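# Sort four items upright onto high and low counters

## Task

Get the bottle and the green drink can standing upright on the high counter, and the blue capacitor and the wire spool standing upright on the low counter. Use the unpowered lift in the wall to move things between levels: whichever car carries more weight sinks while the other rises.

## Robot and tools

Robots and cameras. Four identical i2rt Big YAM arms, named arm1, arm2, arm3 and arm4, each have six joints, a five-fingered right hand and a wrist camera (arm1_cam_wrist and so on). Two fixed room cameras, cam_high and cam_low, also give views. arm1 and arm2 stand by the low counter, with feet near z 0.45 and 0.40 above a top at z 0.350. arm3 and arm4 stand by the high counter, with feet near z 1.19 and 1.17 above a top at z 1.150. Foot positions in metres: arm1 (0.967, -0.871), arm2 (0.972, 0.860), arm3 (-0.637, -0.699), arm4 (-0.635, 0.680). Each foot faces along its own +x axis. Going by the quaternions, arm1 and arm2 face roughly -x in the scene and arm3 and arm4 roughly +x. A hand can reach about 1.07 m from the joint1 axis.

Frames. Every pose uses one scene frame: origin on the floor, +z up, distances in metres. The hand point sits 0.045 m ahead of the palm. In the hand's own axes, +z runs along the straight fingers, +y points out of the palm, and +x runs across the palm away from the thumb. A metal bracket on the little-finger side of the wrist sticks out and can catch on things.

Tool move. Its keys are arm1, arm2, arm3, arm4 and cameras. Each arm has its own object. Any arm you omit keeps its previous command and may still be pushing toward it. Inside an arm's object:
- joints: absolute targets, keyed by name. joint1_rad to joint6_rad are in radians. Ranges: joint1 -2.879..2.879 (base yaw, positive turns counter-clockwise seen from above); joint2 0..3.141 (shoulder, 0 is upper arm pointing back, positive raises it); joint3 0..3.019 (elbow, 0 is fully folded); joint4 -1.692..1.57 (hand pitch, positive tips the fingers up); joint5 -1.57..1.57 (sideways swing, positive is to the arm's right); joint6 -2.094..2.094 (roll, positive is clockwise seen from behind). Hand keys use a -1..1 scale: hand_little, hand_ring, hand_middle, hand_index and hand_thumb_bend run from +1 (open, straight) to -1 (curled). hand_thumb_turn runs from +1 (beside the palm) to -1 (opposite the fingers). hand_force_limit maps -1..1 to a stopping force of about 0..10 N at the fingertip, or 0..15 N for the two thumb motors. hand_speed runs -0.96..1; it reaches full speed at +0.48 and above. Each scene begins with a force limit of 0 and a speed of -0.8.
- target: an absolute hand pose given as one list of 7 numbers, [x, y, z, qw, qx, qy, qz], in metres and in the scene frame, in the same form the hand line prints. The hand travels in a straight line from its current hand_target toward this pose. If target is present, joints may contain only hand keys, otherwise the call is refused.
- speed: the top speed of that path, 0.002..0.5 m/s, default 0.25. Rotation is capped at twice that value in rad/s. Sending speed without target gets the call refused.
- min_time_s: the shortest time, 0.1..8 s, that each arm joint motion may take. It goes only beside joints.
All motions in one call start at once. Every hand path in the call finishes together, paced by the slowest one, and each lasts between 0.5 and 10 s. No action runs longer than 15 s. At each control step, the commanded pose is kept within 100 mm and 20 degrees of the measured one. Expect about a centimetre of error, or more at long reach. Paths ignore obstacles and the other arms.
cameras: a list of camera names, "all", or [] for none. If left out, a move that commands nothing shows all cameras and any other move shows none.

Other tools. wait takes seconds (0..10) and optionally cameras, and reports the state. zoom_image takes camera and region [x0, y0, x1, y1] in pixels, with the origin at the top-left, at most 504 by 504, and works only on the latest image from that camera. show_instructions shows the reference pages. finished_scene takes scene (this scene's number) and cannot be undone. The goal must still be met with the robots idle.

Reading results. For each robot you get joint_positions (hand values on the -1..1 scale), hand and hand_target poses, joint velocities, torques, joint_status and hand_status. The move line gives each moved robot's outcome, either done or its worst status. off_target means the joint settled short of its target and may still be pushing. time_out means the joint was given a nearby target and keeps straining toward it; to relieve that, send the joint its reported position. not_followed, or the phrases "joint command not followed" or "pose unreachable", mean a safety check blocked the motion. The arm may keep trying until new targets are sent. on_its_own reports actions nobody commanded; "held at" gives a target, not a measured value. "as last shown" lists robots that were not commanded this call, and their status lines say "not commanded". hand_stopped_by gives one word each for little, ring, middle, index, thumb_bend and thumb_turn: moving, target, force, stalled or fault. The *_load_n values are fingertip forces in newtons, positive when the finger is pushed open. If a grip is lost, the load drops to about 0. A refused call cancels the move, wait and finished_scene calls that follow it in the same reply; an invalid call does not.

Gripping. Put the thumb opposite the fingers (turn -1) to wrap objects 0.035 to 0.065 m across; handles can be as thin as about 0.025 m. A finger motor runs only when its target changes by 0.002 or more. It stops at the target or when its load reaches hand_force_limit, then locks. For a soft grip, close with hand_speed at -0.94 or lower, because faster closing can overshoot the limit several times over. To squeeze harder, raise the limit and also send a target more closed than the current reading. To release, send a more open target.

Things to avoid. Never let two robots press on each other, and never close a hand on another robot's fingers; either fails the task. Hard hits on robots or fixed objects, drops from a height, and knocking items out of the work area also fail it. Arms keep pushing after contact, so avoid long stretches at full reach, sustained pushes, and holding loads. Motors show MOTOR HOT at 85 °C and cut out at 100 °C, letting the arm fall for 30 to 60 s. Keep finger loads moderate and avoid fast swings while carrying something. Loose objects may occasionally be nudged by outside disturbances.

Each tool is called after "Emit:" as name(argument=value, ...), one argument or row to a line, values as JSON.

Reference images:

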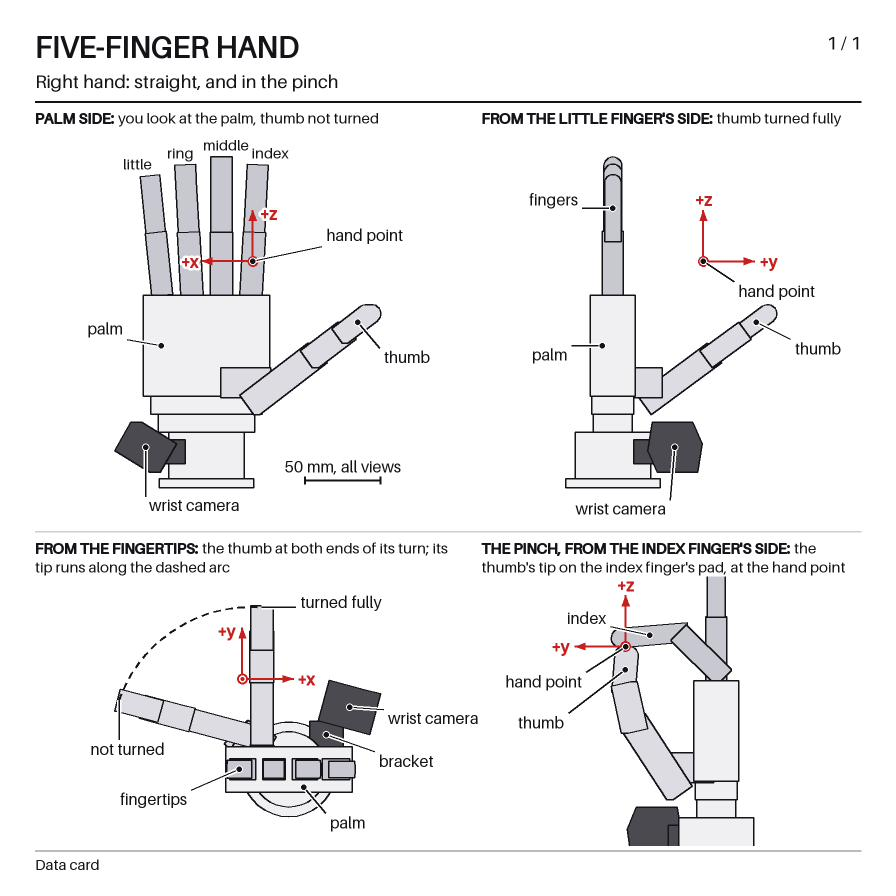

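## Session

Emit:
move(
  cameras=["all"],
)

Scene clock: 0.00 s.
Joint torques (N m): no reading
Heat: arm1: hottest joint3_rad 27 °C; arm2: hottest joint2_rad 27 °C; arm3: hottest joint3_rad 28 °C; arm4: hottest joint2_rad 29 °C.
Joint velocities: within noise
arm1.joint_positions: joint1_rad=+0.218 joint2_rad=+0.642 joint3_rad=+1.387 joint4_rad=-1.542 joint5_rad=-0.003 joint6_rad=-1.197 hand_little=+1.000 hand_ring=+1.000 hand_middle=+1.000 hand_index=+1.000 hand_thumb_turn=+1.000 hand_thumb_bend=+1.000 hand_force_limit=+0.000 hand_speed=-0.800
arm1.joint_status: not commanded
arm1.hand_stopped_by: target,target,target,target,target,target
arm1.little_load_n: 0.0
arm1.ring_load_n: 0.0
arm1.middle_load_n: 0.0
arm1.index_load_n: 0.0
arm1.thumb_bend_load_n: 0.0
arm1.thumb_turn_load_n: 0.0
arm1.hand: x=+0.7727 y=-0.8495 z=+0.8977 quat_wxyz=(-0.364, +0.103, +0.919, -0.106) (m; scene frame)
arm1.hand_target: x=+0.7728 y=-0.8494 z=+0.9061 quat_wxyz=(-0.374, +0.103, +0.915, -0.109) (m; scene frame)
arm1.hand_status: not commanded
arm2.joint_positions: joint1_rad=-0.412 joint2_rad=+0.582 joint3_rad=+1.319 joint4_rad=-1.542 joint5_rad=-0.003 joint6_rad=-1.197 hand_little=+1.000 hand_ring=+1.000 hand_middle=+1.000 hand_index=+1.000 hand_thumb_turn=+1.000 hand_thumb_bend=+1.000 hand_force_limit=+0.000 hand_speed=-0.800
arm2.joint_status: not commanded
arm2.hand_stopped_by: target,target,target,target,target,target
arm2.little_load_n: 0.0
arm2.ring_load_n: 0.0
arm2.middle_load_n: 0.0
arm2.index_load_n: 0.0
arm2.thumb_bend_load_n: 0.0
arm2.thumb_turn_load_n: 0.0
arm2.hand: x=+0.8259 y=+0.9659 z=+0.8226 quat_wxyz=(+0.374, -0.339, -0.863, +0.001) (m; scene frame)
arm2.hand_target: x=+0.8253 y=+0.9661 z=+0.8346 quat_wxyz=(+0.388, -0.337, -0.858, +0.001) (m; scene frame)
arm2.hand_status: not commanded
arm3.joint_positions: joint1_rad=-0.588 joint2_rad=+0.615 joint3_rad=+1.372 joint4_rad=-1.541 joint5_rad=-0.004 joint6_rad=-1.197 hand_little=+1.000 hand_ring=+1.000 hand_middle=+1.000 hand_index=+1.000 hand_thumb_turn=+1.000 hand_thumb_bend=+1.000 hand_force_limit=+0.000 hand_speed=-0.800
arm3.joint_status: not commanded
arm3.hand_stopped_by: target,target,target,target,target,target
arm3.little_load_n: 0.0
arm3.ring_load_n: 0.0
arm3.middle_load_n: 0.0
arm3.index_load_n: 0.0
arm3.thumb_bend_load_n: 0.0
arm3.thumb_turn_load_n: 0.0
arm3.hand: x=-0.5228 y=-0.8524 z=+1.6327 quat_wxyz=(+0.053, +0.799, -0.465, +0.378) (m; scene frame)
arm3.hand_target: x=-0.5228 y=-0.8526 z=+1.6420 quat_wxyz=(+0.054, +0.795, -0.463, +0.389) (m; scene frame)
arm3.hand_status: not commanded
arm4.joint_positions: joint1_rad=-0.038 joint2_rad=+0.646 joint3_rad=+1.456 joint4_rad=-1.541 joint5_rad=-0.003 joint6_rad=-1.197 hand_little=+1.000 hand_ring=+1.000 hand_middle=+1.000 hand_index=+1.000 hand_thumb_turn=+1.000 hand_thumb_bend=+1.000 hand_force_limit=+0.000 hand_speed=-0.800
arm4.joint_status: not commanded
arm4.hand_stopped_by: target,target,target,target,target,target
arm4.little_load_n: 0.0
arm4.ring_load_n: 0.0
arm4.middle_load_n: 0.0
arm4.index_load_n: 0.0
arm4.thumb_bend_load_n: 0.0
arm4.thumb_turn_load_n: 0.0
arm4.hand: x=-0.4441 y=+0.6421 z=+1.6389 quat_wxyz=(-0.084, +0.900, -0.154, +0.399) (m; scene frame)
arm4.hand_target: x=-0.4438 y=+0.6421 z=+1.6493 quat_wxyz=(-0.086, +0.894, -0.153, +0.411) (m; scene frame)
arm4.hand_status: not commanded
pictures: arm1_cam_wrist, arm2_cam_wrist, arm3_cam_wrist, arm4_cam_wrist, cam_high, cam_low
camera_calibration:
arm1_cam_wrist: T_world_to_cam=[[-0.0300735, 0.993976, -0.105387, 0.962949], [0.952343, -0.00352498, -0.305009, -0.454249], [-0.303543, -0.109537, -0.9465, 1.10551], [0, 0, 0, 1]] pos_world=[0.797131, -0.837655, 1.0093]
arm2_cam_wrist: T_world_to_cam=[[0.392166, 0.918081, -0.0577362, -1.16357], [0.850569, -0.3858, -0.357339, -0.0159495], [-0.35034, 0.0910275, -0.932189, 1.08178], [0, 0, 0, 1]] pos_world=[0.848868, 0.963624, 0.935542]
arm3_cam_wrist: T_world_to_cam=[[-0.714097, -0.692997, -0.099101, -0.802179], [-0.63831, 0.702691, -0.314302, 0.791566], [0.287448, -0.161185, -0.944136, 1.67081], [0, 0, 0, 1]] pos_world=[-0.547838, -0.842825, 1.74676]
arm4_cam_wrist: T_world_to_cam=[[-0.0632181, -0.98818, -0.139656, 0.842132], [-0.927771, 0.109757, -0.356644, 0.112716], [0.367757, 0.107023, -0.923743, 1.72381], [0, 0, 0, 1]] pos_world=[-0.476128, 0.63532, 1.75016]

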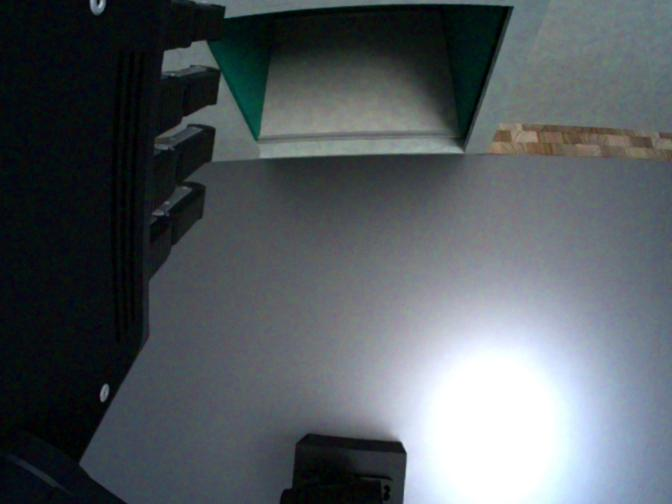

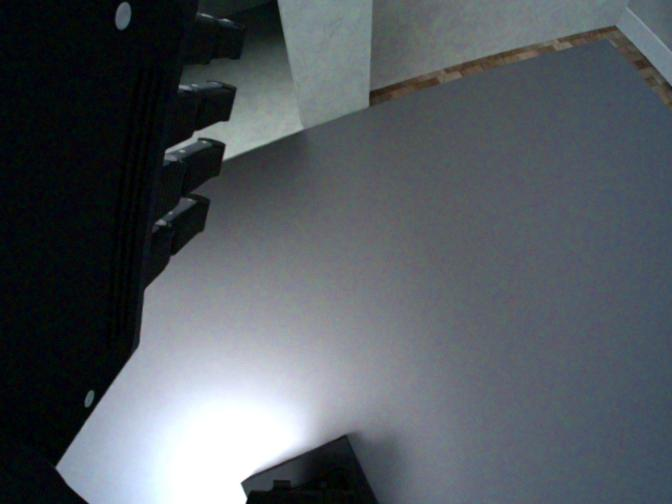

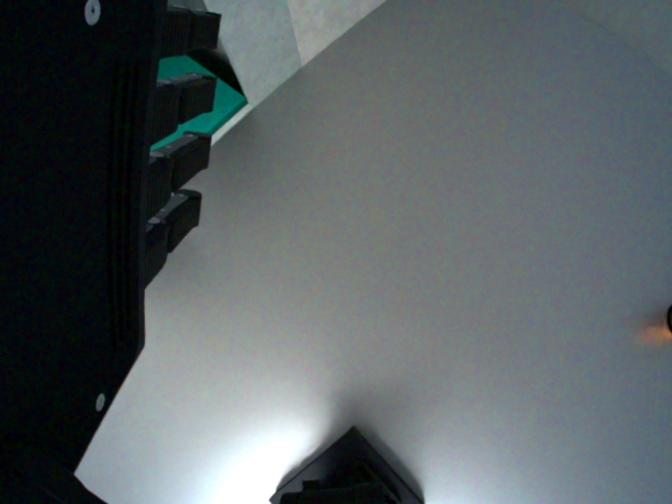

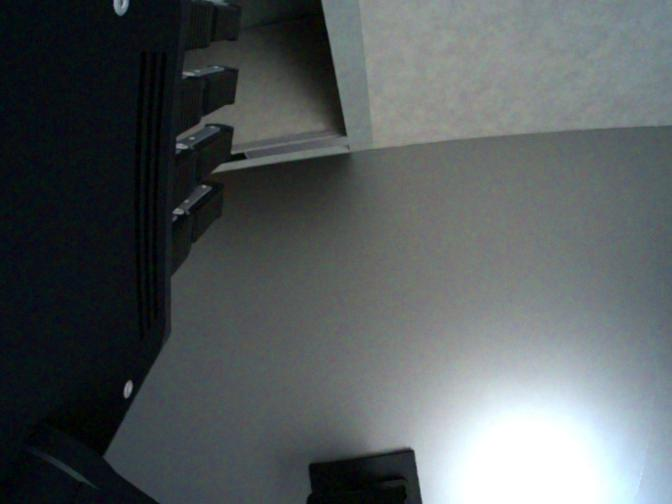

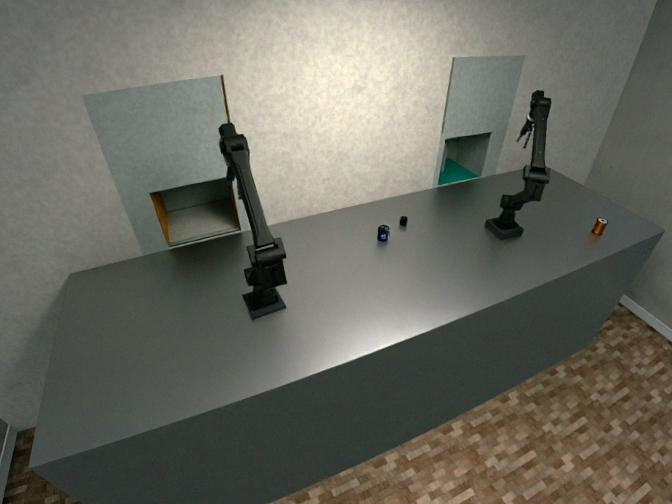

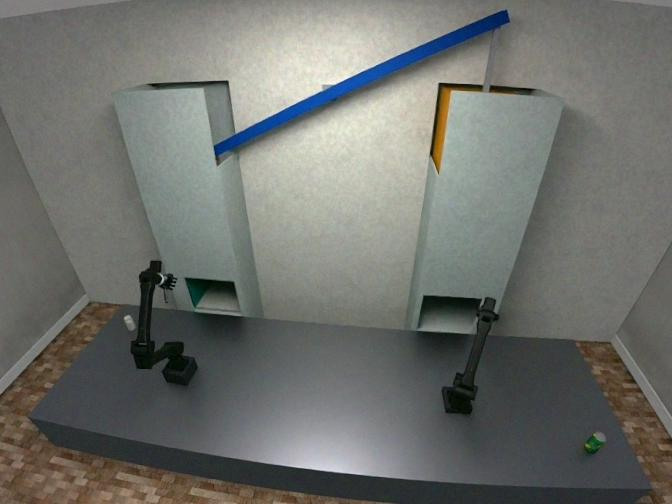

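Emit:
move(
  arm1={"joints":{"joint1_rad":1.10,"joint2_rad":0.65,"joint3_rad":0.25,"joint4_rad":0.40,"joint5_rad":0,"joint6_rad":-1.57,"hand_thumb_turn":-1,"hand_speed":0},"min_time_s":3},
  arm2={"joints":{"joint1_rad":-1.90,"joint2_rad":0.65,"joint3_rad":0.25,"joint4_rad":0.40,"joint5_rad":0,"joint6_rad":-1.57,"hand_thumb_turn":-1,"hand_speed":0},"min_time_s":3},
  arm3={"joints":{"joint1_rad":-1.92,"joint2_rad":0.65,"joint3_rad":0.25,"joint4_rad":0.40,"joint5_rad":0,"joint6_rad":-1.57,"hand_thumb_turn":-1,"hand_speed":0},"min_time_s":3},
  arm4={"joints":{"joint1_rad":-1.35,"joint2_rad":0.65,"joint3_rad":0.25,"joint4_rad":0.40,"joint5_rad":0,"joint6_rad":-1.57,"hand_thumb_turn":-1,"hand_speed":0},"min_time_s":3},
  cameras=["all"],
)

Scene clock: 20.73 s.
Joint torques (N m): arm1=[1.14 -0.32 8.4 2.13 0.04 -0.27] | arm2=[-0.44 0.97 8.79 2.91 -0.17 -0.17] | arm3=[-0.5 -0.15 8.5 2.8 -0.06 -0.08] | arm4=[-1.79 -1.08 7.06 3.02 0.18 -0.32]
Heat: arm1: hottest joint3_rad 29 °C; arm2: hottest joint2_rad 27 °C; arm3: hottest joint3_rad 31 °C; arm4: hottest joint3_rad 30 °C.
move: arm1 done; arm2 done; arm3 done; arm4 done
Joint velocities: within noise
arm1.joint_positions: joint1_rad=+1.092 joint2_rad=+0.644 joint3_rad=+0.251 joint4_rad=+0.377 joint5_rad=-0.001 joint6_rad=-1.550 hand_little=+1.000 hand_ring=+1.000 hand_middle=+1.000 hand_index=+1.000 hand_thumb_turn=-1.000 hand_thumb_bend=+1.000 hand_force_limit=+0.000 hand_speed=+0.000
arm1.joint_status: all done
arm1.hand_stopped_by: target,target,target,target,target,target
arm1.little_load_n: 0.0
arm1.ring_load_n: 0.0
arm1.middle_load_n: 0.0
arm1.index_load_n: 0.0
arm1.thumb_bend_load_n: 0.0
arm1.thumb_turn_load_n: 0.5
arm1.hand: x=+0.7204 y=-1.1622 z=+0.6886 quat_wxyz=(-0.610, -0.340, +0.621, -0.356) (m; scene frame)
arm1.hand_target: x=+0.7213 y=-1.1646 z=+0.6933 quat_wxyz=(-0.618, -0.345, +0.611, -0.354) (m; scene frame)
arm1.hand_status: not commanded
arm2.joint_positions: joint1_rad=-1.892 joint2_rad=+0.641 joint3_rad=+0.250 joint4_rad=+0.376 joint5_rad=+0.005 joint6_rad=-1.550 hand_little=+1.000 hand_ring=+1.000 hand_middle=+1.000 hand_index=+1.000 hand_thumb_turn=-1.000 hand_thumb_bend=+1.000 hand_force_limit=+0.000 hand_speed=+0.000
arm2.joint_status: all done
arm2.hand_stopped_by: target,target,target,target,target,target
arm2.little_load_n: 0.0
arm2.ring_load_n: 0.0
arm2.middle_load_n: 0.0
arm2.index_load_n: 0.0
arm2.thumb_bend_load_n: 0.0
arm2.thumb_turn_load_n: 0.0
arm2.hand: x=+1.1375 y=+1.2071 z=+0.6281 quat_wxyz=(+0.425, -0.576, -0.420, -0.558) (m; scene frame)
arm2.hand_target: x=+1.1416 y=+1.2071 z=+0.6325 quat_wxyz=(+0.421, -0.569, -0.420, -0.568) (m; scene frame)
arm2.hand_status: not commanded
arm3.joint_positions: joint1_rad=-1.914 joint2_rad=+0.642 joint3_rad=+0.256 joint4_rad=+0.367 joint5_rad=+0.000 joint6_rad=-1.552 hand_little=+1.000 hand_ring=+1.000 hand_middle=+1.000 hand_index=+1.000 hand_thumb_turn=-1.000 hand_thumb_bend=+1.000 hand_force_limit=+0.000 hand_speed=+0.000
arm3.joint_status: all done
arm3.hand_stopped_by: target,target,target,target,target,target
arm3.little_load_n: 0.0
arm3.ring_load_n: 0.0
arm3.middle_load_n: 0.0
arm3.index_load_n: 0.0
arm3.thumb_bend_load_n: 0.0
arm3.thumb_turn_load_n: 0.5
arm3.hand: x=-0.8516 y=-1.0210 z=+1.4199 quat_wxyz=(+0.584, +0.381, -0.607, +0.381) (m; scene frame)
arm3.hand_target: x=-0.8545 y=-1.0202 z=+1.4229 quat_wxyz=(+0.594, +0.381, -0.600, +0.377) (m; scene frame)
arm3.hand_status: not commanded
arm4.joint_positions: joint1_rad=-1.340 joint2_rad=+0.647 joint3_rad=+0.254 joint4_rad=+0.368 joint5_rad=+0.005 joint6_rad=-1.551 hand_little=+1.000 hand_ring=+1.000 hand_middle=+1.000 hand_index=+1.000 hand_thumb_turn=-1.000 hand_thumb_bend=+1.000 hand_force_limit=+0.000 hand_speed=+0.000
arm4.joint_status: all done
arm4.hand_stopped_by: target,target,target,target,target,target
arm4.little_load_n: 0.0
arm4.ring_load_n: 0.0
arm4.middle_load_n: 0.0
arm4.index_load_n: 0.0
arm4.thumb_bend_load_n: 0.0
arm4.thumb_turn_load_n: 0.5
arm4.hand: x=-0.5797 y=+0.2987 z=+1.3942 quat_wxyz=(+0.409, +0.572, -0.431, +0.566) (m; scene frame)
arm4.hand_target: x=-0.5844 y=+0.2974 z=+1.4002 quat_wxyz=(+0.423, +0.566, -0.424, +0.566) (m; scene frame)
arm4.hand_status: not commanded
pictures: arm1_cam_wrist, arm2_cam_wrist, arm3_cam_wrist, arm4_cam_wrist, cam_high, cam_low
camera_calibration:
arm1_cam_wrist: T_world_to_cam=[[-0.828187, 0.525938, 0.19364, 1.07516], [0.0885476, 0.463957, -0.881421, 1.09322], [-0.553413, -0.712835, -0.430814, -0.0188659], [0, 0, 0, 1]] pos_world=[0.783187, -1.08612, 0.747267]
arm2_cam_wrist: T_world_to_cam=[[0.924223, -0.250248, 0.288423, -0.930819], [0.146599, -0.46491, -0.873137, 0.962871], [0.352591, 0.849255, -0.392994, -1.06576], [0, 0, 0, 1]] pos_world=[1.09491, 1.11982, 0.69035]
arm3_cam_wrist: T_world_to_cam=[[-0.880593, 0.427577, 0.204288, -0.6032], [0.0368233, 0.491542, -0.870075, 1.78172], [-0.47244, -0.75866, -0.448593, -0.423551], [0, 0, 0, 1]] pos_world=[-0.796885, -0.939204, 1.48345]
arm4_cam_wrist: T_world_to_cam=[[-0.932436, -0.311271, 0.183506, -0.696543], [-0.303687, 0.399892, -0.864789, 0.920994], [0.195801, -0.862089, -0.467403, 1.13793], [0, 0, 0, 1]] pos_world=[-0.592594, 0.395885, 1.45616]

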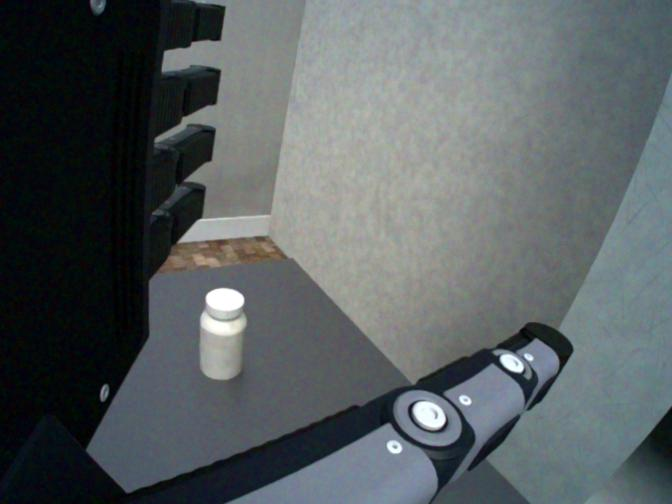

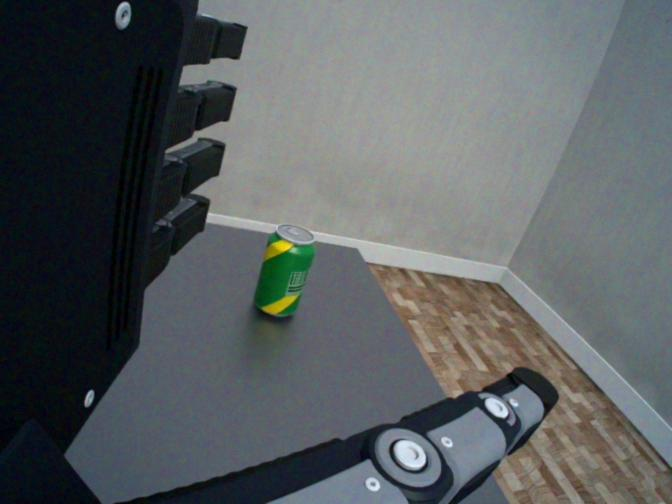

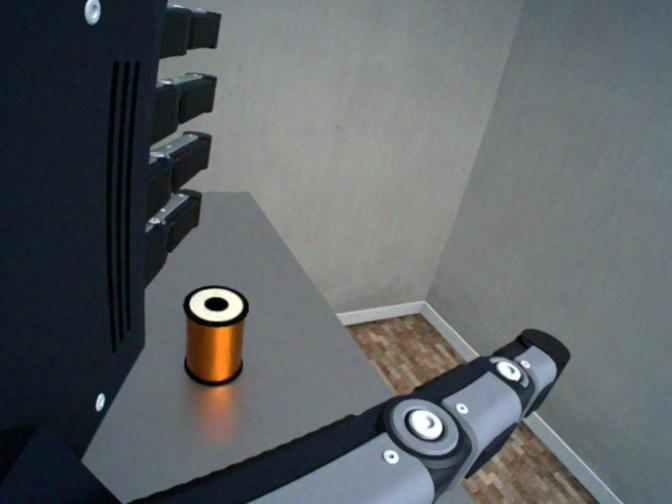

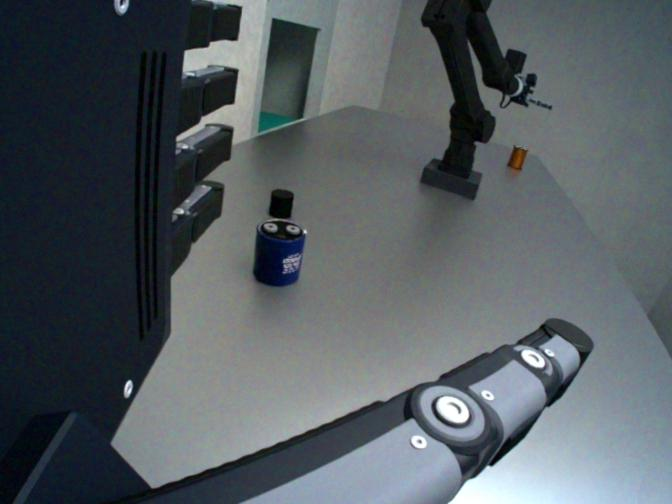

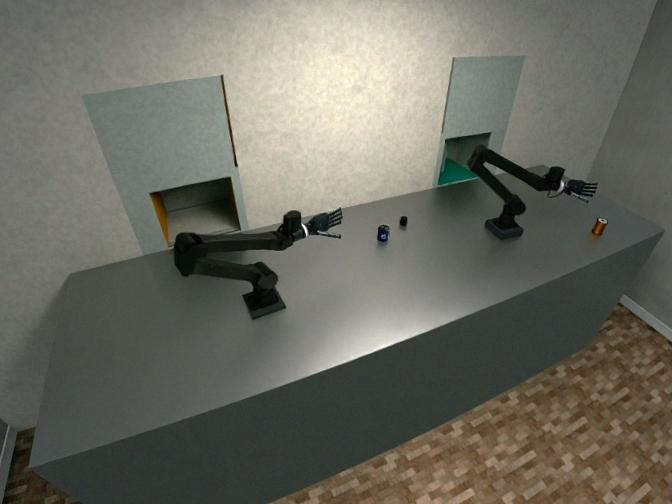

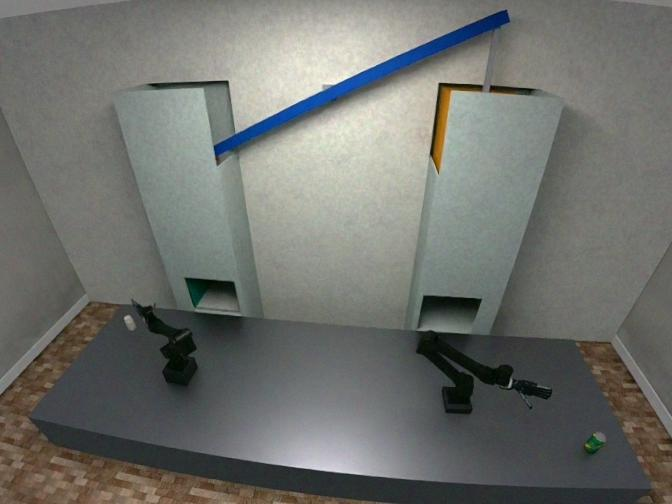

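Emit:
move(
  arm1={"target":[0.694,-1.352,0.42,0.6092,0.3591,-0.6092,0.3591],"speed":0.25},
  arm2={"target":[1.206,1.498,0.42,-0.4074,0.5779,0.4074,0.5779],"speed":0.25},
  arm3={"target":[-0.834,-1.130,1.25,0.5923,0.3862,-0.5923,0.3862],"speed":0.25},
  arm4={"target":[-0.457,0.063,1.20,0.4226,0.567,-0.4226,0.567],"speed":0.25},
  cameras=["arm1_cam_wrist","arm2_cam_wrist","arm3_cam_wrist","arm4_cam_wrist"],
)

Scene clock: 40.80 s.
Joint torques (N m): arm1=[1.08 -12.86 2.03 2.11 0.16 -0.21] | arm2=[0.67 -12.04 6.42 2.43 -0.05 -0.17] | arm3=[0.56 -8.64 2.77 2.71 0.04 -0.1] | arm4=[-0.03 -13.22 5.2 3.07 0.34 -0.31]
Heat: arm1: hottest joint3_rad 32 °C; arm2: hottest joint3_rad 30 °C; arm3: hottest joint3_rad 32 °C; arm4: hottest joint3_rad 32 °C.
move: arm1 off_target; arm2 off_target; arm3 done; arm4 off_target
Joint velocities: within noise
arm1.joint_positions: joint1_rad=+1.273 joint2_rad=+2.229 joint3_rad=+0.610 joint4_rad=+1.551 joint5_rad=+0.151 joint6_rad=-1.550 hand_little=+1.000 hand_ring=+1.000 hand_middle=+1.000 hand_index=+1.000 hand_thumb_turn=-1.000 hand_thumb_bend=+1.000 hand_force_limit=+0.000 hand_speed=+0.000
arm1.joint_status: not commanded
arm1.hand_stopped_by: target,target,target,target,target,target
arm1.little_load_n: 0.0
arm1.ring_load_n: 0.0
arm1.middle_load_n: 0.0
arm1.index_load_n: 0.0
arm1.thumb_bend_load_n: 0.0
arm1.thumb_turn_load_n: 0.0
arm1.hand: x=+0.6926 y=-1.3481 z=+0.4190 quat_wxyz=(-0.591, -0.362, +0.629, -0.352) (m; scene frame)
arm1.hand_target: x=+0.6941 y=-1.3524 z=+0.4206 quat_wxyz=(-0.599, -0.363, +0.621, -0.352) (m; scene frame)
arm1.hand_status: off_target (0.004 m and 3.2 deg from the pose sent, 0.330 m and 2.6 deg at the start; a joint's target at an end of its range on 32 of 71 steps)
arm2.joint_positions: joint1_rad=-1.843 joint2_rad=+2.133 joint3_rad=+0.885 joint4_rad=+1.215 joint5_rad=+0.105 joint6_rad=-1.553 hand_little=+1.000 hand_ring=+1.000 hand_middle=+1.000 hand_index=+1.000 hand_thumb_turn=-1.000 hand_thumb_bend=+1.000 hand_force_limit=+0.000 hand_speed=+0.000
arm2.joint_status: not commanded
arm2.hand_stopped_by: target,target,target,target,target,target
arm2.little_load_n: 0.0
arm2.ring_load_n: 0.0
arm2.middle_load_n: 0.0
arm2.index_load_n: 0.0
arm2.thumb_bend_load_n: 0.0
arm2.thumb_turn_load_n: 0.0
arm2.hand: x=+1.2055 y=+1.4847 z=+0.4100 quat_wxyz=(+0.405, -0.590, -0.410, -0.565) (m; scene frame)
arm2.hand_target: x=+1.2047 y=+1.4981 z=+0.4206 quat_wxyz=(+0.409, -0.576, -0.409, -0.577) (m; scene frame)
arm2.hand_status: off_target (0.017 m and 2.1 deg from the pose sent, 0.364 m and 3.3 deg at the start)
arm3.joint_positions: joint1_rad=-1.711 joint2_rad=+1.854 joint3_rad=+0.314 joint4_rad=+1.516 joint5_rad=+0.188 joint6_rad=-1.556 hand_little=+1.000 hand_ring=+1.000 hand_middle=+1.000 hand_index=+1.000 hand_thumb_turn=-1.000 hand_thumb_bend=+1.000 hand_force_limit=+0.000 hand_speed=+0.000
arm3.joint_status: not commanded
arm3.hand_stopped_by: target,target,target,target,target,target
arm3.little_load_n: 0.0
arm3.ring_load_n: 0.0
arm3.middle_load_n: 0.0
arm3.index_load_n: 0.0
arm3.thumb_bend_load_n: 0.0
arm3.thumb_turn_load_n: 0.0
arm3.hand: x=-0.8345 y=-1.1229 z=+1.2437 quat_wxyz=(+0.582, +0.389, -0.604, +0.381) (m; scene frame)
arm3.hand_target: x=-0.8340 y=-1.1299 z=+1.2503 quat_wxyz=(+0.593, +0.387, -0.592, +0.385) (m; scene frame)
arm3.hand_status: done (0.009 m and 1.9 deg from the pose sent, 0.203 m and 2.2 deg at the start)
arm4.joint_positions: joint1_rad=-1.240 joint2_rad=+2.066 joint3_rad=+0.772 joint4_rad=+1.236 joint5_rad=+0.112 joint6_rad=-1.553 hand_little=+1.000 hand_ring=+1.000 hand_middle=+1.000 hand_index=+1.000 hand_thumb_turn=-1.000 hand_thumb_bend=+1.000 hand_force_limit=+0.000 hand_speed=+0.000
arm4.joint_status: not commanded
arm4.hand_stopped_by: target,target,target,target,target,target
arm4.little_load_n: 0.0
arm4.ring_load_n: 0.0
arm4.middle_load_n: 0.0
arm4.index_load_n: -0.5
arm4.thumb_bend_load_n: 0.0
arm4.thumb_turn_load_n: 0.5
arm4.hand: x=-0.4654 y=+0.0741 z=+1.1833 quat_wxyz=(+0.407, +0.581, -0.438, +0.553) (m; scene frame)
arm4.hand_target: x=-0.4561 y=+0.0639 z=+1.2000 quat_wxyz=(+0.421, +0.569, -0.421, +0.568) (m; scene frame)
arm4.hand_status: off_target (0.022 m and 3.4 deg from the pose sent, 0.329 m and 1.9 deg at the start)
pictures: arm1_cam_wrist, arm2_cam_wrist, arm3_cam_wrist, arm4_cam_wrist
camera_calibration:
arm1_cam_wrist: T_world_to_cam=[[-0.846803, 0.490759, 0.205137, 1.16284], [0.0886054, 0.510423, -0.855346, 0.996009], [-0.524475, -0.706133, -0.475712, -0.27501], [0, 0, 0, 1]] pos_world=[0.75221, -1.27325, 0.482566]
arm2_cam_wrist: T_world_to_cam=[[0.910076, -0.291906, 0.294197, -0.784728], [0.122464, -0.488757, -0.863782, 0.952147], [0.395934, 0.822136, -0.409058, -1.41661], [0, 0, 0, 1]] pos_world=[1.15844, 1.40095, 0.473835]
arm3_cam_wrist: T_world_to_cam=[[-0.885211, 0.413483, 0.213151, -0.539365], [0.0244004, 0.498842, -0.866349, 1.67112], [-0.464549, -0.761701, -0.45167, -0.564771], [0, 0, 0, 1]] pos_world=[-0.780591, -1.04079, 1.30765]
arm4_cam_wrist: T_world_to_cam=[[-0.931676, -0.30938, 0.190432, -0.62925], [-0.314944, 0.426552, -0.847858, 0.835841], [0.181081, -0.849904, -0.494846, 0.84807], [0, 0, 0, 1]] pos_world=[-0.476583, 0.169571, 1.24817]

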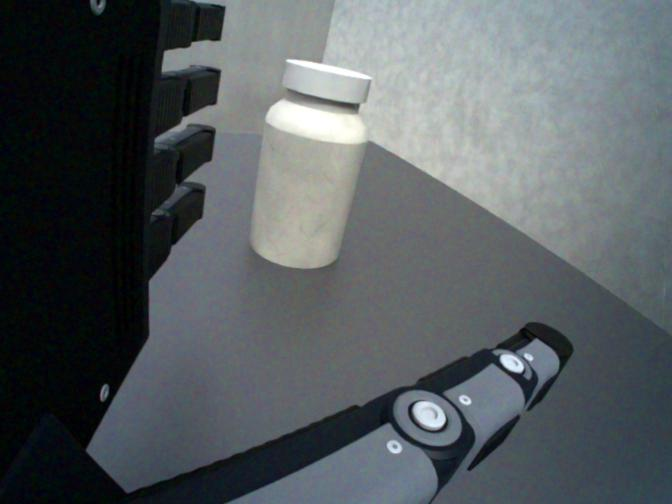

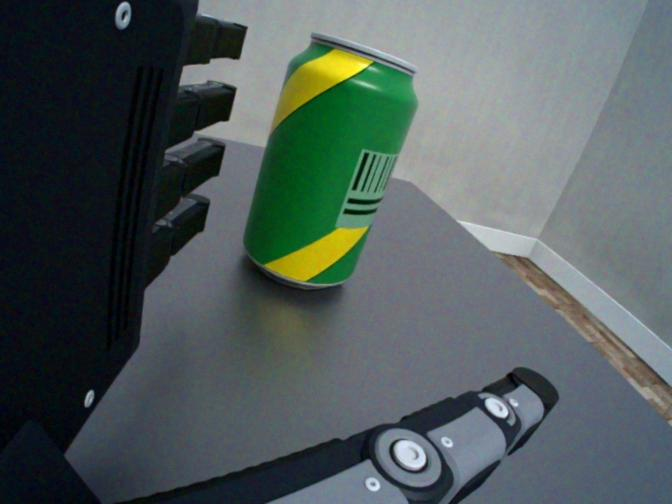

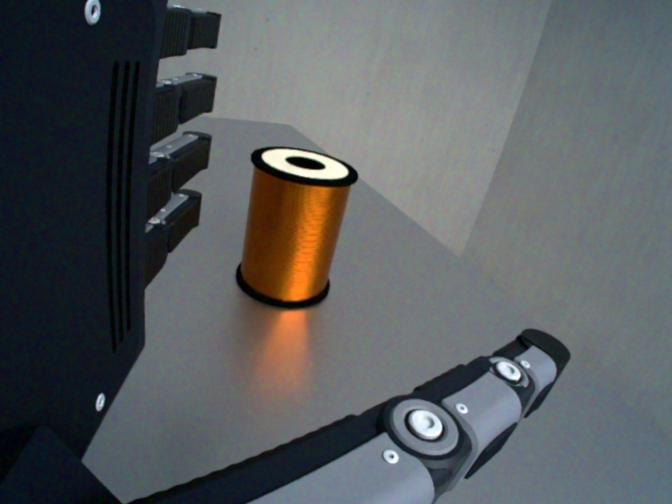

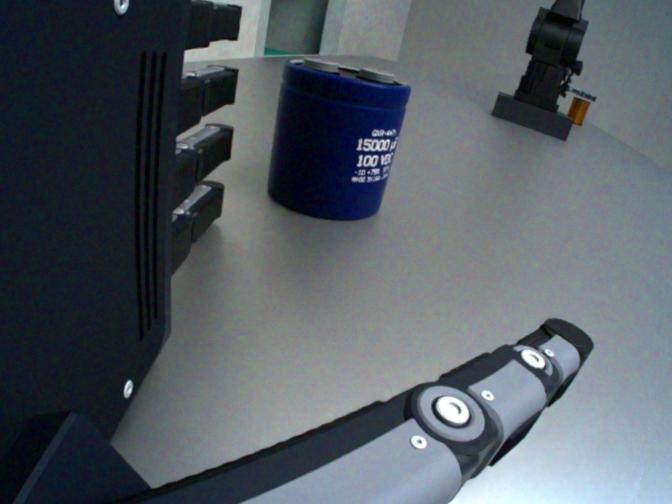

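Emit:
move(
  arm1={"target":[0.629,-1.478,0.400,0.6092,0.3591,-0.6092,0.3591],"speed":0.12},
  arm2={"target":[1.2435,1.611,0.408,-0.4074,0.5779,0.4074,0.5779],"speed":0.12},
  arm3={"target":[-0.882,-1.250,1.190,0.5923,0.3862,-0.5923,0.3862],"speed":0.12},
  arm4={"target":[-0.424,-0.049,1.188,0.4226,0.567,-0.4226,0.567],"speed":0.12},
  cameras=["arm1_cam_wrist","arm2_cam_wrist","arm3_cam_wrist","arm4_cam_wrist"],
)

Scene clock: 66.53 s.
Joint torques (N m): arm1=[-0.44 -16.62 4.93 0.8 -0.3 -0.25] | arm2=[-0.44 -14.97 8.79 1.54 -0.26 -0.16] | arm3=[-0.5 -12.69 3.93 1.01 -0.18 -0.1] | arm4=[-1.79 -16.21 7.32 1.29 -0.08 -0.31]
Heat: arm1: hottest joint3_rad 30 °C; arm2: hottest joint2_rad 30 °C; arm3: hottest joint3_rad 30 °C; arm4: hottest joint3_rad 31 °C.
move: arm1 off_target; arm2 off_target; arm3 done; arm4 off_target
Joint velocities: within noise
arm1.joint_positions: joint1_rad=+1.254 joint2_rad=+2.358 joint3_rad=+1.016 joint4_rad=+1.341 joint5_rad=+0.125 joint6_rad=-1.555 hand_little=+1.000 hand_ring=+1.000 hand_middle=+1.000 hand_index=+1.000 hand_thumb_turn=-1.000 hand_thumb_bend=+1.000 hand_force_limit=+0.000 hand_speed=+0.000
arm1.joint_status: not commanded
arm1.hand_stopped_by: target,target,target,target,target,target
arm1.little_load_n: 0.0
arm1.ring_load_n: 0.0
arm1.middle_load_n: 0.0
arm1.index_load_n: 0.0
arm1.thumb_bend_load_n: 0.0
arm1.thumb_turn_load_n: 0.0
arm1.hand: x=+0.6355 y=-1.4755 z=+0.4091 quat_wxyz=(-0.609, -0.351, +0.609, -0.368) (m; scene frame)
arm1.hand_target: x=+0.6287 y=-1.4770 z=+0.3997 quat_wxyz=(-0.609, -0.358, +0.610, -0.358) (m; scene frame)
arm1.hand_status: off_target (0.011 m and 1.4 deg from the pose sent, 0.146 m and 3.2 deg at the start)
arm2.joint_positions: joint1_rad=-1.846 joint2_rad=+2.300 joint3_rad=+1.262 joint4_rad=+1.017 joint5_rad=+0.097 joint6_rad=-1.553 hand_little=+1.000 hand_ring=+1.000 hand_middle=+1.000 hand_index=+1.000 hand_thumb_turn=-1.000 hand_thumb_bend=+1.000 hand_force_limit=+0.000 hand_speed=+0.000
arm2.joint_status: not commanded
arm2.hand_stopped_by: target,target,target,target,target,target
arm2.little_load_n: 0.0
arm2.ring_load_n: 0.0
arm2.middle_load_n: 0.0
arm2.index_load_n: 0.0
arm2.thumb_bend_load_n: 0.0
arm2.thumb_turn_load_n: 0.0
arm2.hand: x=+1.2334 y=+1.5987 z=+0.3997 quat_wxyz=(+0.409, -0.586, -0.409, -0.567) (m; scene frame)
arm2.hand_target: x=+1.2433 y=+1.6100 z=+0.4085 quat_wxyz=(+0.408, -0.578, -0.407, -0.578) (m; scene frame)
arm2.hand_status: off_target (0.018 m and 1.5 deg from the pose sent, 0.132 m and 2.1 deg at the start)
arm3.joint_positions: joint1_rad=-1.746 joint2_rad=+2.134 joint3_rad=+0.697 joint4_rad=+1.462 joint5_rad=+0.145 joint6_rad=-1.556 hand_little=+1.000 hand_ring=+1.000 hand_middle=+1.000 hand_index=+1.000 hand_thumb_turn=-1.000 hand_thumb_bend=+1.000 hand_force_limit=+0.000 hand_speed=+0.000
arm3.joint_status: not commanded
arm3.hand_stopped_by: target,target,target,target,target,target
arm3.little_load_n: -0.5
arm3.ring_load_n: 0.0
arm3.middle_load_n: 0.0
arm3.index_load_n: 0.0
arm3.thumb_bend_load_n: 0.0
arm3.thumb_turn_load_n: 0.5
arm3.hand: x=-0.8765 y=-1.2461 z=+1.1979 quat_wxyz=(+0.593, +0.379, -0.590, +0.396) (m; scene frame)
arm3.hand_target: x=-0.8818 y=-1.2496 z=+1.1899 quat_wxyz=(+0.592, +0.386, -0.593, +0.386) (m; scene frame)
arm3.hand_status: done (0.010 m and 1.4 deg from the pose sent, 0.146 m and 1.9 deg at the start)
arm4.joint_positions: joint1_rad=-1.245 joint2_rad=+2.223 joint3_rad=+1.127 joint4_rad=+1.083 joint5_rad=+0.101 joint6_rad=-1.553 hand_little=+1.000 hand_ring=+1.000 hand_middle=+1.000 hand_index=+1.000 hand_thumb_turn=-1.000 hand_thumb_bend=+1.000 hand_force_limit=+0.000 hand_speed=+0.000
arm4.joint_status: not commanded
arm4.hand_stopped_by: target,target,target,target,target,target
arm4.little_load_n: 0.0
arm4.ring_load_n: 0.0
arm4.middle_load_n: 0.0
arm4.index_load_n: 0.0
arm4.thumb_bend_load_n: 0.0
arm4.thumb_turn_load_n: 0.0
arm4.hand: x=-0.4215 y=-0.0339 z=+1.1814 quat_wxyz=(+0.413, +0.568, -0.428, +0.568) (m; scene frame)
arm4.hand_target: x=-0.4241 y=-0.0483 z=+1.1883 quat_wxyz=(+0.422, +0.567, -0.422, +0.567) (m; scene frame)
arm4.hand_status: off_target (0.017 m and 1.3 deg from the pose sent, 0.130 m and 3.4 deg at the start)
pictures: arm1_cam_wrist, arm2_cam_wrist, arm3_cam_wrist, arm4_cam_wrist
camera_calibration:
arm1_cam_wrist: T_world_to_cam=[[-0.844622, 0.497209, 0.198488, 1.18996], [0.0612458, 0.458059, -0.88681, 1.01057], [-0.531849, -0.736862, -0.417338, -0.464205], [0, 0, 0, 1]] pos_world=[0.696283, -1.39661, 0.466263]
arm2_cam_wrist: T_world_to_cam=[[0.910843, -0.2906, 0.293115, -0.776381], [0.127513, -0.477296, -0.869442, 0.973318], [0.392562, 0.829301, -0.397687, -1.53757], [0, 0, 0, 1]] pos_world=[1.18664, 1.51405, 0.462343]
arm3_cam_wrist: T_world_to_cam=[[-0.886094, 0.416235, 0.203928, -0.502121], [0.00979183, 0.45668, -0.889577, 1.65641], [-0.463403, -0.786252, -0.408737, -0.779755], [0, 0, 0, 1]] pos_world=[-0.822487, -1.16053, 1.25719]
arm4_cam_wrist: T_world_to_cam=[[-0.933348, -0.306683, 0.186567, -0.617418], [-0.301963, 0.389715, -0.870023, 0.924495], [0.194113, -0.868371, -0.456347, 0.70676], [0, 0, 0, 1]] pos_world=[-0.434293, 0.0640884, 1.24205]

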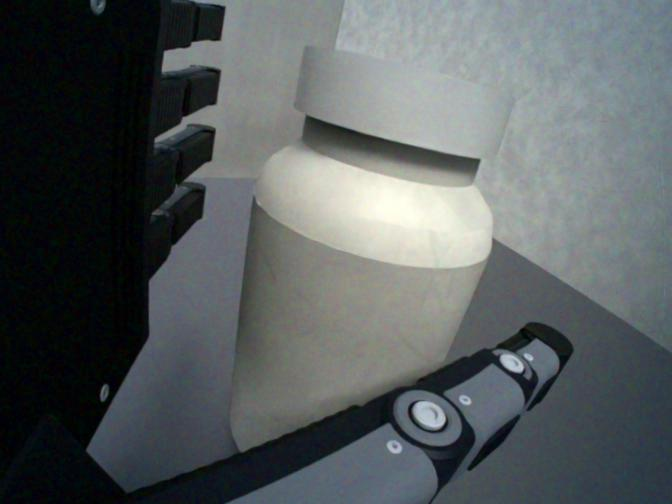

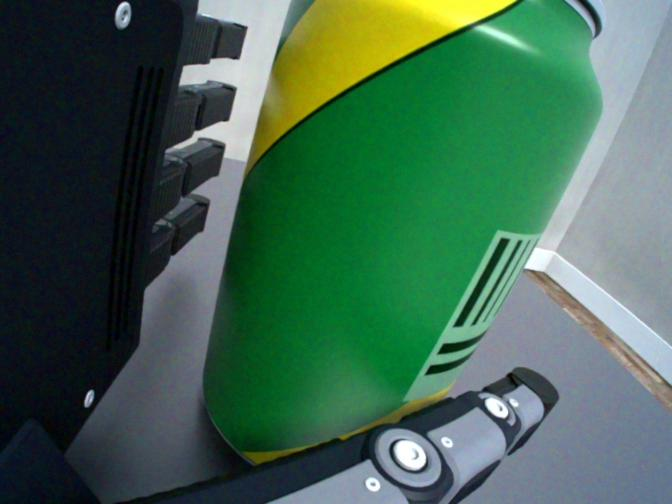

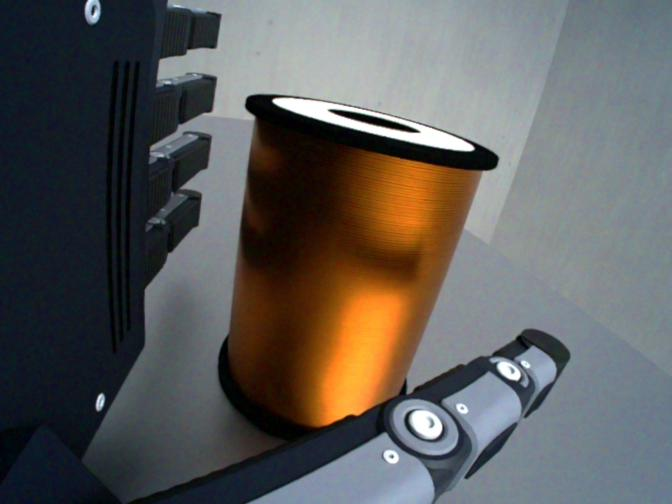

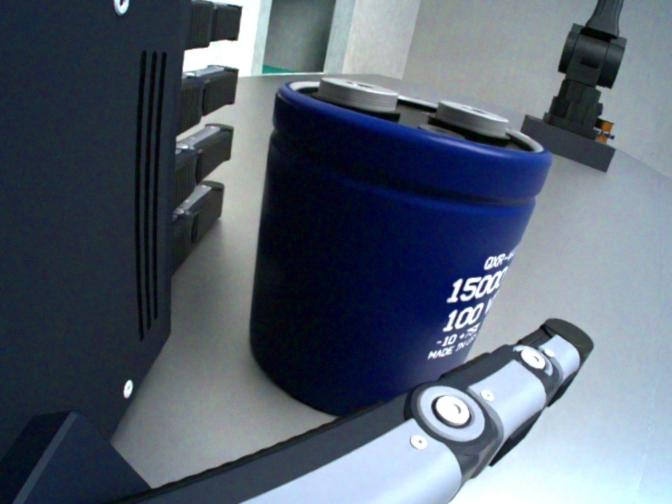

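Emit:
move(
  arm1={"target":[0.624,-1.487,0.400,0.6092,0.3591,-0.6092,0.3591],"speed":0.06,"joints":{"hand_speed":-0.8,"hand_little":-1,"hand_ring":-1,"hand_middle":-1,"hand_index":-1,"hand_thumb_bend":-1}},
  arm2={"target":[1.243,1.6025,0.408,-0.4074,0.5779,0.4074,0.5779],"speed":0.06,"joints":{"hand_speed":-0.8,"hand_little":-1,"hand_ring":-1,"hand_middle":-1,"hand_index":-1,"hand_thumb_bend":-1}},
  arm3={"target":[-0.886,-1.259,1.182,0.5923,0.3862,-0.5923,0.3862],"speed":0.06,"joints":{"hand_speed":-0.8,"hand_little":0.5,"hand_ring":-1,"hand_middle":-1,"hand_index":-1,"hand_thumb_bend":-1}},
  arm4={"joints":{"hand_speed":-0.8,"hand_little":0.5,"hand_ring":-1,"hand_middle":-1,"hand_index":-1,"hand_thumb_bend":-1}},
  cameras=["arm1_cam_wrist","arm2_cam_wrist","arm3_cam_wrist","arm4_cam_wrist"],
)

Scene clock: 92.07 s.
Joint torques (N m): arm1=[-0.15 -16.85 5.08 0.8 -0.28 -0.23] | arm2=[-0.03 -15.68 6.74 2.19 -0.27 -0.11] | arm3=[-0.56 -12.98 3.99 1.02 -0.13 -0.07] | arm4=[-1.61 -16.32 7.04 1.29 -0.07 -0.25]
Heat: arm1: hottest joint3_rad 29 °C; arm2: hottest joint2_rad 32 °C; arm3: hottest joint3_rad 30 °C; arm4: hottest joint3_rad 33 °C.
move: arm1 moving; arm2 moving; arm3 moving; arm4 off_target
Joint velocities: within noise
arm1.joint_positions: joint1_rad=+1.250 joint2_rad=+2.366 joint3_rad=+1.047 joint4_rad=+1.319 joint5_rad=+0.118 joint6_rad=-1.558 hand_little=+0.004 hand_ring=+0.097 hand_middle=+0.153 hand_index=+0.154 hand_thumb_turn=-1.000 hand_thumb_bend=+0.581 hand_force_limit=+0.000 hand_speed=-0.800
arm1.joint_status: hand_little off_target (ended at +0.004, target -1.000); hand_ring off_target (ended at +0.097, target -1.000); hand_middle off_target (ended at +0.153, target -1.000); hand_index off_target (ended at +0.154, target -1.000); hand_thumb_bend off_target (ended at +0.581, target -1.000); the others done
arm1.hand_stopped_by: force,force,force,force,force,target
arm1.little_load_n: 6.0
arm1.ring_load_n: 5.0
arm1.middle_load_n: 0.5
arm1.index_load_n: 5.0
arm1.thumb_bend_load_n: 17.0
arm1.thumb_turn_load_n: 5.5
arm1.hand: x=+0.6301 y=-1.4848 z=+0.4098 quat_wxyz=(-0.610, -0.352, +0.607, -0.368) (m; scene frame)
arm1.hand_target: x=+0.6244 y=-1.4869 z=+0.4004 quat_wxyz=(-0.609, -0.359, +0.609, -0.360) (m; scene frame)
arm1.hand_status: moving (0.012 m and 1.3 deg from the pose sent, 0.019 m and 1.4 deg at the start)
arm2.joint_positions: joint1_rad=-1.853 joint2_rad=+2.300 joint3_rad=+1.262 joint4_rad=+1.017 joint5_rad=+0.100 joint6_rad=-1.561 hand_little=+0.189 hand_ring=+0.227 hand_middle=+0.264 hand_index=+0.300 hand_thumb_turn=-1.000 hand_thumb_bend=+0.644 hand_force_limit=+0.000 hand_speed=-0.800
arm2.joint_status: hand_little off_target (ended at +0.189, target -1.000); hand_ring off_target (ended at +0.227, target -1.000); hand_middle off_target (ended at +0.264, target -1.000); hand_index off_target (ended at +0.300, target -1.000); hand_thumb_bend off_target (ended at +0.644, target -1.000); the others done
arm2.hand_stopped_by: force,force,force,force,force,target
arm2.little_load_n: 5.0
arm2.ring_load_n: 4.0
arm2.middle_load_n: 1.5
arm2.index_load_n: 0.5
arm2.thumb_bend_load_n: 15.0
arm2.thumb_turn_load_n: 6.0
arm2.hand: x=+1.2392 y=+1.5966 z=+0.4004 quat_wxyz=(+0.404, -0.586, -0.408, -0.571) (m; scene frame)
arm2.hand_target: x=+1.2436 y=+1.6017 z=+0.4081 quat_wxyz=(+0.406, -0.579, -0.406, -0.579) (m; scene frame)
arm2.hand_status: moving (0.010 m and 1.3 deg from the pose sent, 0.013 m and 1.5 deg at the start)
arm3.joint_positions: joint1_rad=-1.750 joint2_rad=+2.164 joint3_rad=+0.732 joint4_rad=+1.457 joint5_rad=+0.141 joint6_rad=-1.561 hand_little=+0.500 hand_ring=+0.170 hand_middle=+0.171 hand_index=+0.189 hand_thumb_turn=-1.000 hand_thumb_bend=+0.590 hand_force_limit=+0.000 hand_speed=-0.800
arm3.joint_status: hand_ring off_target (ended at +0.170, target -1.000); hand_middle off_target (ended at +0.171, target -1.000); hand_index off_target (ended at +0.189, target -1.000); hand_thumb_bend off_target (ended at +0.590, target -1.000); the others done
arm3.hand_stopped_by: target,force,force,force,force,target
arm3.little_load_n: 0.0
arm3.ring_load_n: 6.5
arm3.middle_load_n: 7.5
arm3.index_load_n: 1.0
arm3.thumb_bend_load_n: 16.5
arm3.thumb_turn_load_n: 2.5
arm3.hand: x=-0.8809 y=-1.2554 z=+1.1906 quat_wxyz=(+0.594, +0.381, -0.589, +0.395) (m; scene frame)
arm3.hand_target: x=-0.8858 y=-1.2587 z=+1.1822 quat_wxyz=(+0.592, +0.386, -0.592, +0.386) (m; scene frame)
arm3.hand_status: moving (0.011 m and 1.2 deg from the pose sent, 0.023 m and 1.4 deg at the start)
arm4.joint_positions: joint1_rad=-1.248 joint2_rad=+2.224 joint3_rad=+1.128 joint4_rad=+1.083 joint5_rad=+0.103 joint6_rad=-1.559 hand_little=+0.500 hand_ring=+0.229 hand_middle=+0.263 hand_index=+0.282 hand_thumb_turn=-1.000 hand_thumb_bend=+0.639 hand_force_limit=+0.000 hand_speed=-0.800
arm4.joint_status: hand_ring off_target (ended at +0.229, target -1.000); hand_middle off_target (ended at +0.263, target -1.000); hand_index off_target (ended at +0.282, target -1.000); hand_thumb_bend off_target (ended at +0.639, target -1.000); the others done
arm4.hand_stopped_by: target,force,force,force,force,target
arm4.little_load_n: 0.0
arm4.ring_load_n: 8.5
arm4.middle_load_n: 0.5
arm4.index_load_n: 2.0
arm4.thumb_bend_load_n: 14.5
arm4.thumb_turn_load_n: 4.5
arm4.hand: x=-0.4238 y=-0.0348 z=+1.1817 quat_wxyz=(+0.416, +0.569, -0.428, +0.566) (m; scene frame)
arm4.hand_target: x=-0.4246 y=-0.0483 z=+1.1883 quat_wxyz=(+0.423, +0.566, -0.423, +0.567) (m; scene frame)
arm4.hand_status: not commanded
pictures: arm1_cam_wrist, arm2_cam_wrist, arm3_cam_wrist, arm4_cam_wrist
camera_calibration:
arm1_cam_wrist: T_world_to_cam=[[-0.845018, 0.495428, 0.201232, 1.18622], [0.0570563, 0.457707, -0.88727, 1.01814], [-0.531684, -0.738278, -0.415038, -0.476807], [0, 0, 0, 1]] pos_world=[0.69078, -1.40571, 0.466761]
arm2_cam_wrist: T_world_to_cam=[[0.905779, -0.298867, 0.300406, -0.766025], [0.129154, -0.480481, -0.867443, 0.974335], [0.403589, 0.82451, -0.396609, -1.54425], [0, 0, 0, 1]] pos_world=[1.19125, 1.51246, 0.462835]
arm3_cam_wrist: T_world_to_cam=[[-0.885322, 0.415619, 0.208485, -0.506174], [0.00571472, 0.458068, -0.888899, 1.65148], [-0.464943, -0.78577, -0.407913, -0.793898], [0, 0, 0, 1]] pos_world=[-0.826683, -1.16993, 1.24968]
arm4_cam_wrist: T_world_to_cam=[[-0.933518, -0.302471, 0.192498, -0.626773], [-0.305294, 0.389099, -0.869136, 0.921972], [0.187988, -0.870122, -0.455574, 0.703012], [0, 0, 0, 1]] pos_world=[-0.435788, 0.0633871, 1.24225]

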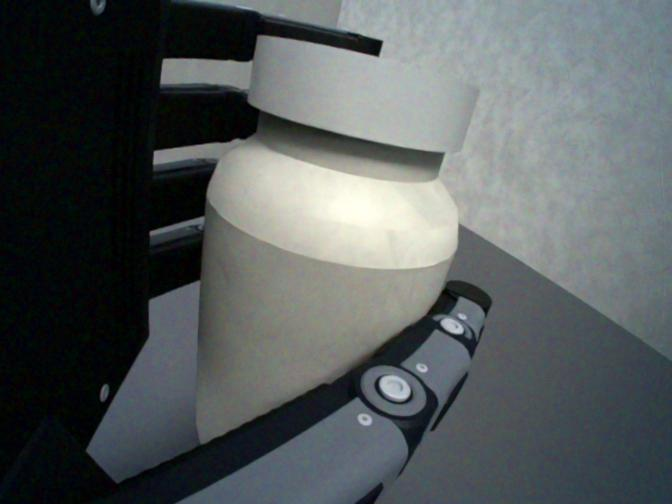

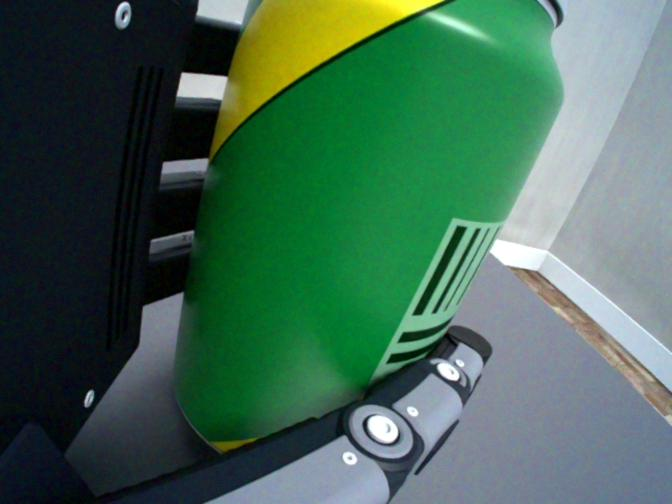

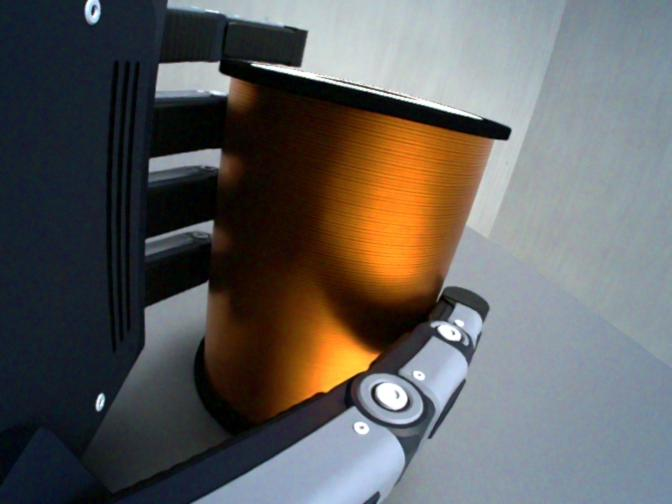

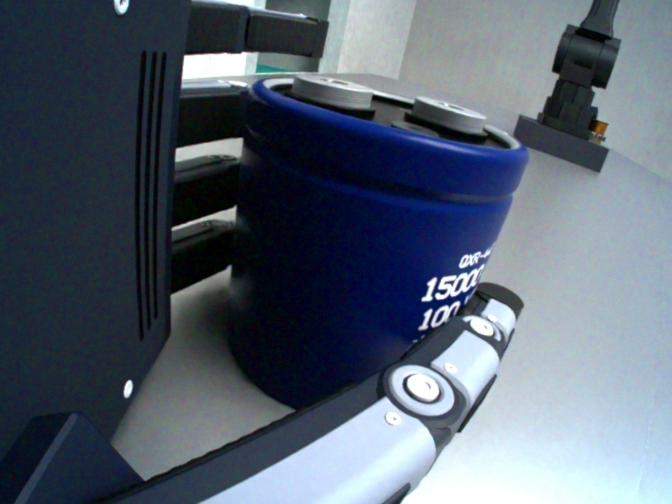

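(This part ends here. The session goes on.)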